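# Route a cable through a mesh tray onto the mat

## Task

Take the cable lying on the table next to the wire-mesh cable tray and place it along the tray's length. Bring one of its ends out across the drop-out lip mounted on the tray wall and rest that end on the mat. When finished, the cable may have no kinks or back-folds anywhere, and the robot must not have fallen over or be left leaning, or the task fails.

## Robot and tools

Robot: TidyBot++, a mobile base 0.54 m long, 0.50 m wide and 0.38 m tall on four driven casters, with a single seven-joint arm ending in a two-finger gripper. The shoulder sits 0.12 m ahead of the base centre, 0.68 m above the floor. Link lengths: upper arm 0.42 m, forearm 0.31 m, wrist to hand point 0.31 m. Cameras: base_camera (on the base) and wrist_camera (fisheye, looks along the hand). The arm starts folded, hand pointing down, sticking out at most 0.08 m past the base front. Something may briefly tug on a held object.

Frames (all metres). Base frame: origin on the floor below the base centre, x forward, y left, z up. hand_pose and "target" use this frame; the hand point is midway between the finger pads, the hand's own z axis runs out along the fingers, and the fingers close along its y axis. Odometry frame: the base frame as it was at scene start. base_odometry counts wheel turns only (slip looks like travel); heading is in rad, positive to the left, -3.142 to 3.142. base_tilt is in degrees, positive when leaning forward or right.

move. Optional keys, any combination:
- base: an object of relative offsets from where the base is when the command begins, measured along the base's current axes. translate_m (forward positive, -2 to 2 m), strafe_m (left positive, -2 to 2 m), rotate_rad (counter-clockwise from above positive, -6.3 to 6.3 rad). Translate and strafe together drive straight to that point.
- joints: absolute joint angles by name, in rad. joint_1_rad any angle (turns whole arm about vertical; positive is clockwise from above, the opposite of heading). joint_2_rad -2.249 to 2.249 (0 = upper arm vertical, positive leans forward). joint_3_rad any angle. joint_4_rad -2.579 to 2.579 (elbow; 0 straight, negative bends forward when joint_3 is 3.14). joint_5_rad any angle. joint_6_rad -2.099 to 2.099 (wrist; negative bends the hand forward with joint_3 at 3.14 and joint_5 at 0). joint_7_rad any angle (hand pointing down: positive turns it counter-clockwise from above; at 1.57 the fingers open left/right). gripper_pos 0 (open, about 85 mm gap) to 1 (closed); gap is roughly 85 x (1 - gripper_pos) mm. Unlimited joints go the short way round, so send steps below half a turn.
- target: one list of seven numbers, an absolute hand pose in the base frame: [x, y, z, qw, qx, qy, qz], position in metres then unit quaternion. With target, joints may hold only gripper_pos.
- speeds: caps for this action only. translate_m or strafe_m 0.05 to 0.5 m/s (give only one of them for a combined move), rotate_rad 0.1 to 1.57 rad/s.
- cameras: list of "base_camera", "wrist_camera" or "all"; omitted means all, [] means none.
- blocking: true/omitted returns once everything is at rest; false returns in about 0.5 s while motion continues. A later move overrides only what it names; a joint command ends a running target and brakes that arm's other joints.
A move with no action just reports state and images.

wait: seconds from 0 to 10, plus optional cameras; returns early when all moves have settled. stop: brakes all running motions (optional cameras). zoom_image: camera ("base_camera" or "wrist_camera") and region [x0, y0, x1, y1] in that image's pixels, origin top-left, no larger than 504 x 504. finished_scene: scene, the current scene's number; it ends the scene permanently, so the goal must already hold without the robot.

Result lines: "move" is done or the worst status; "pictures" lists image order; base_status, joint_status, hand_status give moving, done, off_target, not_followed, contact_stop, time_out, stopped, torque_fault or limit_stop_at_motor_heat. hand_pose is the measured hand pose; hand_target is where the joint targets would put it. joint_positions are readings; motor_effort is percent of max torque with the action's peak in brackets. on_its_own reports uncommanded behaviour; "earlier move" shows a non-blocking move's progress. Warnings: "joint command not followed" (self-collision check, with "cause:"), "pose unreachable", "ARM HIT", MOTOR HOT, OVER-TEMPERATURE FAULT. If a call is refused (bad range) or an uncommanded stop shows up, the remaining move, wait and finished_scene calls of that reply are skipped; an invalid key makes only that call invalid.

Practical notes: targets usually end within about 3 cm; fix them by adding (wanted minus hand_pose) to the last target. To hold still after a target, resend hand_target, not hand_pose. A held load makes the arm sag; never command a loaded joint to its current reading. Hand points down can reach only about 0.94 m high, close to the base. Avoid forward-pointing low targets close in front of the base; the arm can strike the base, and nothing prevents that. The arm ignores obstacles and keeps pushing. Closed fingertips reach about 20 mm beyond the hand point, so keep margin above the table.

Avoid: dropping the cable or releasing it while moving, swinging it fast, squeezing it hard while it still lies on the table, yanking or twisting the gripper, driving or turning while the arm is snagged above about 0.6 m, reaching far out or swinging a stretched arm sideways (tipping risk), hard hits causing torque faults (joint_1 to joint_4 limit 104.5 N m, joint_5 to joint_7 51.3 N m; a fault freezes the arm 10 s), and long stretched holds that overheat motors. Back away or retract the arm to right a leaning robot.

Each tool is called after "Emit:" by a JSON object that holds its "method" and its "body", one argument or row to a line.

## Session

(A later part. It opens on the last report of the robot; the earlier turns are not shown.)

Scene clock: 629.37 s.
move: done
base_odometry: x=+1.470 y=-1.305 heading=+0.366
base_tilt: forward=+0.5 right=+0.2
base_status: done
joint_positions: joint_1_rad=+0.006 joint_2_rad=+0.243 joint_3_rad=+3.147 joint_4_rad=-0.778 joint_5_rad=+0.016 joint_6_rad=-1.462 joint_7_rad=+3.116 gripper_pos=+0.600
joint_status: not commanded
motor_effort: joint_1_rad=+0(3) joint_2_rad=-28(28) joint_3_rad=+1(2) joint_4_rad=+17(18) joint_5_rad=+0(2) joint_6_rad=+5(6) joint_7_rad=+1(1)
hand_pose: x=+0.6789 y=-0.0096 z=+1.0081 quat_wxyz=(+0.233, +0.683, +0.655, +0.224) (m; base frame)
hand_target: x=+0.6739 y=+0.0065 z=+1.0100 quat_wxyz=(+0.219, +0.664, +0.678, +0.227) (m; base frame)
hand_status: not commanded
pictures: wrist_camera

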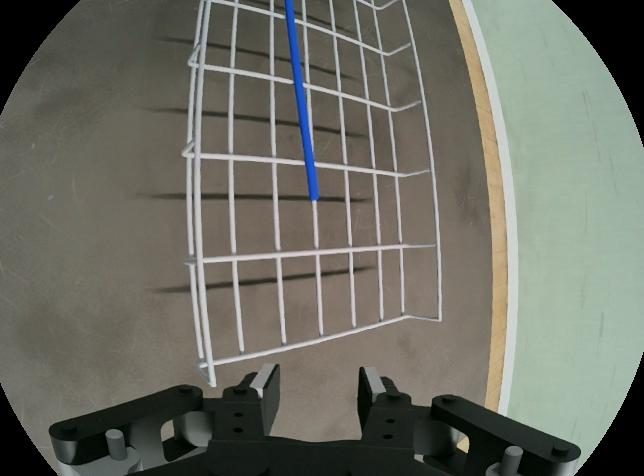

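Emit:
{"method": "move", "body": {
  "base": {"strafe_m": 2.0},
  "joints": {"joint_1_rad": 0.25, "joint_2_rad": 0.25, "joint_4_rad": -0.75, "joint_6_rad": -1.40},
  "cameras": ["wrist_camera"]
}}

Emit:
{"method": "zoom_image", "body": {
  "camera": "wrist_camera",
  "region": [330, 120, 470, 320]
}}

Scene clock: 637.50 s.
move: done
base_odometry: x=+0.754 y=+0.563 heading=+0.367
base_tilt: forward=+0.5 right=+0.2
base_status: done
joint_positions: joint_1_rad=+0.248 joint_2_rad=+0.246 joint_3_rad=+3.146 joint_4_rad=-0.778 joint_5_rad=+0.016 joint_6_rad=-1.442 joint_7_rad=+3.116 gripper_pos=+0.600
joint_status: all done
motor_effort: joint_1_rad=+0(3) joint_2_rad=-28(30) joint_3_rad=+1(2) joint_4_rad=+17(19) joint_5_rad=+0(2) joint_6_rad=+6(7) joint_7_rad=+1(2)
hand_pose: x=+0.6660 y=-0.1444 z=+1.0105 quat_wxyz=(+0.265, +0.754, +0.567, +0.200) (m; base frame)
hand_target: x=+0.6815 y=-0.1371 z=+1.0299 quat_wxyz=(+0.283, +0.730, +0.579, +0.227) (m; base frame)
hand_status: not commanded
pictures: wrist_camera

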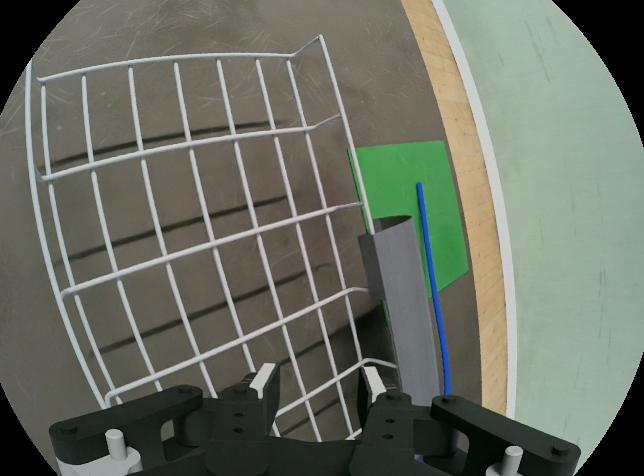

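Scaled by 2.520.

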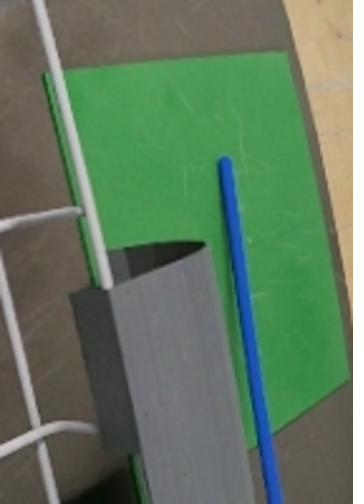

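Emit:
{"method": "finished_scene", "body": {
  "scene": 2
}}

The scene is finished: the task was done.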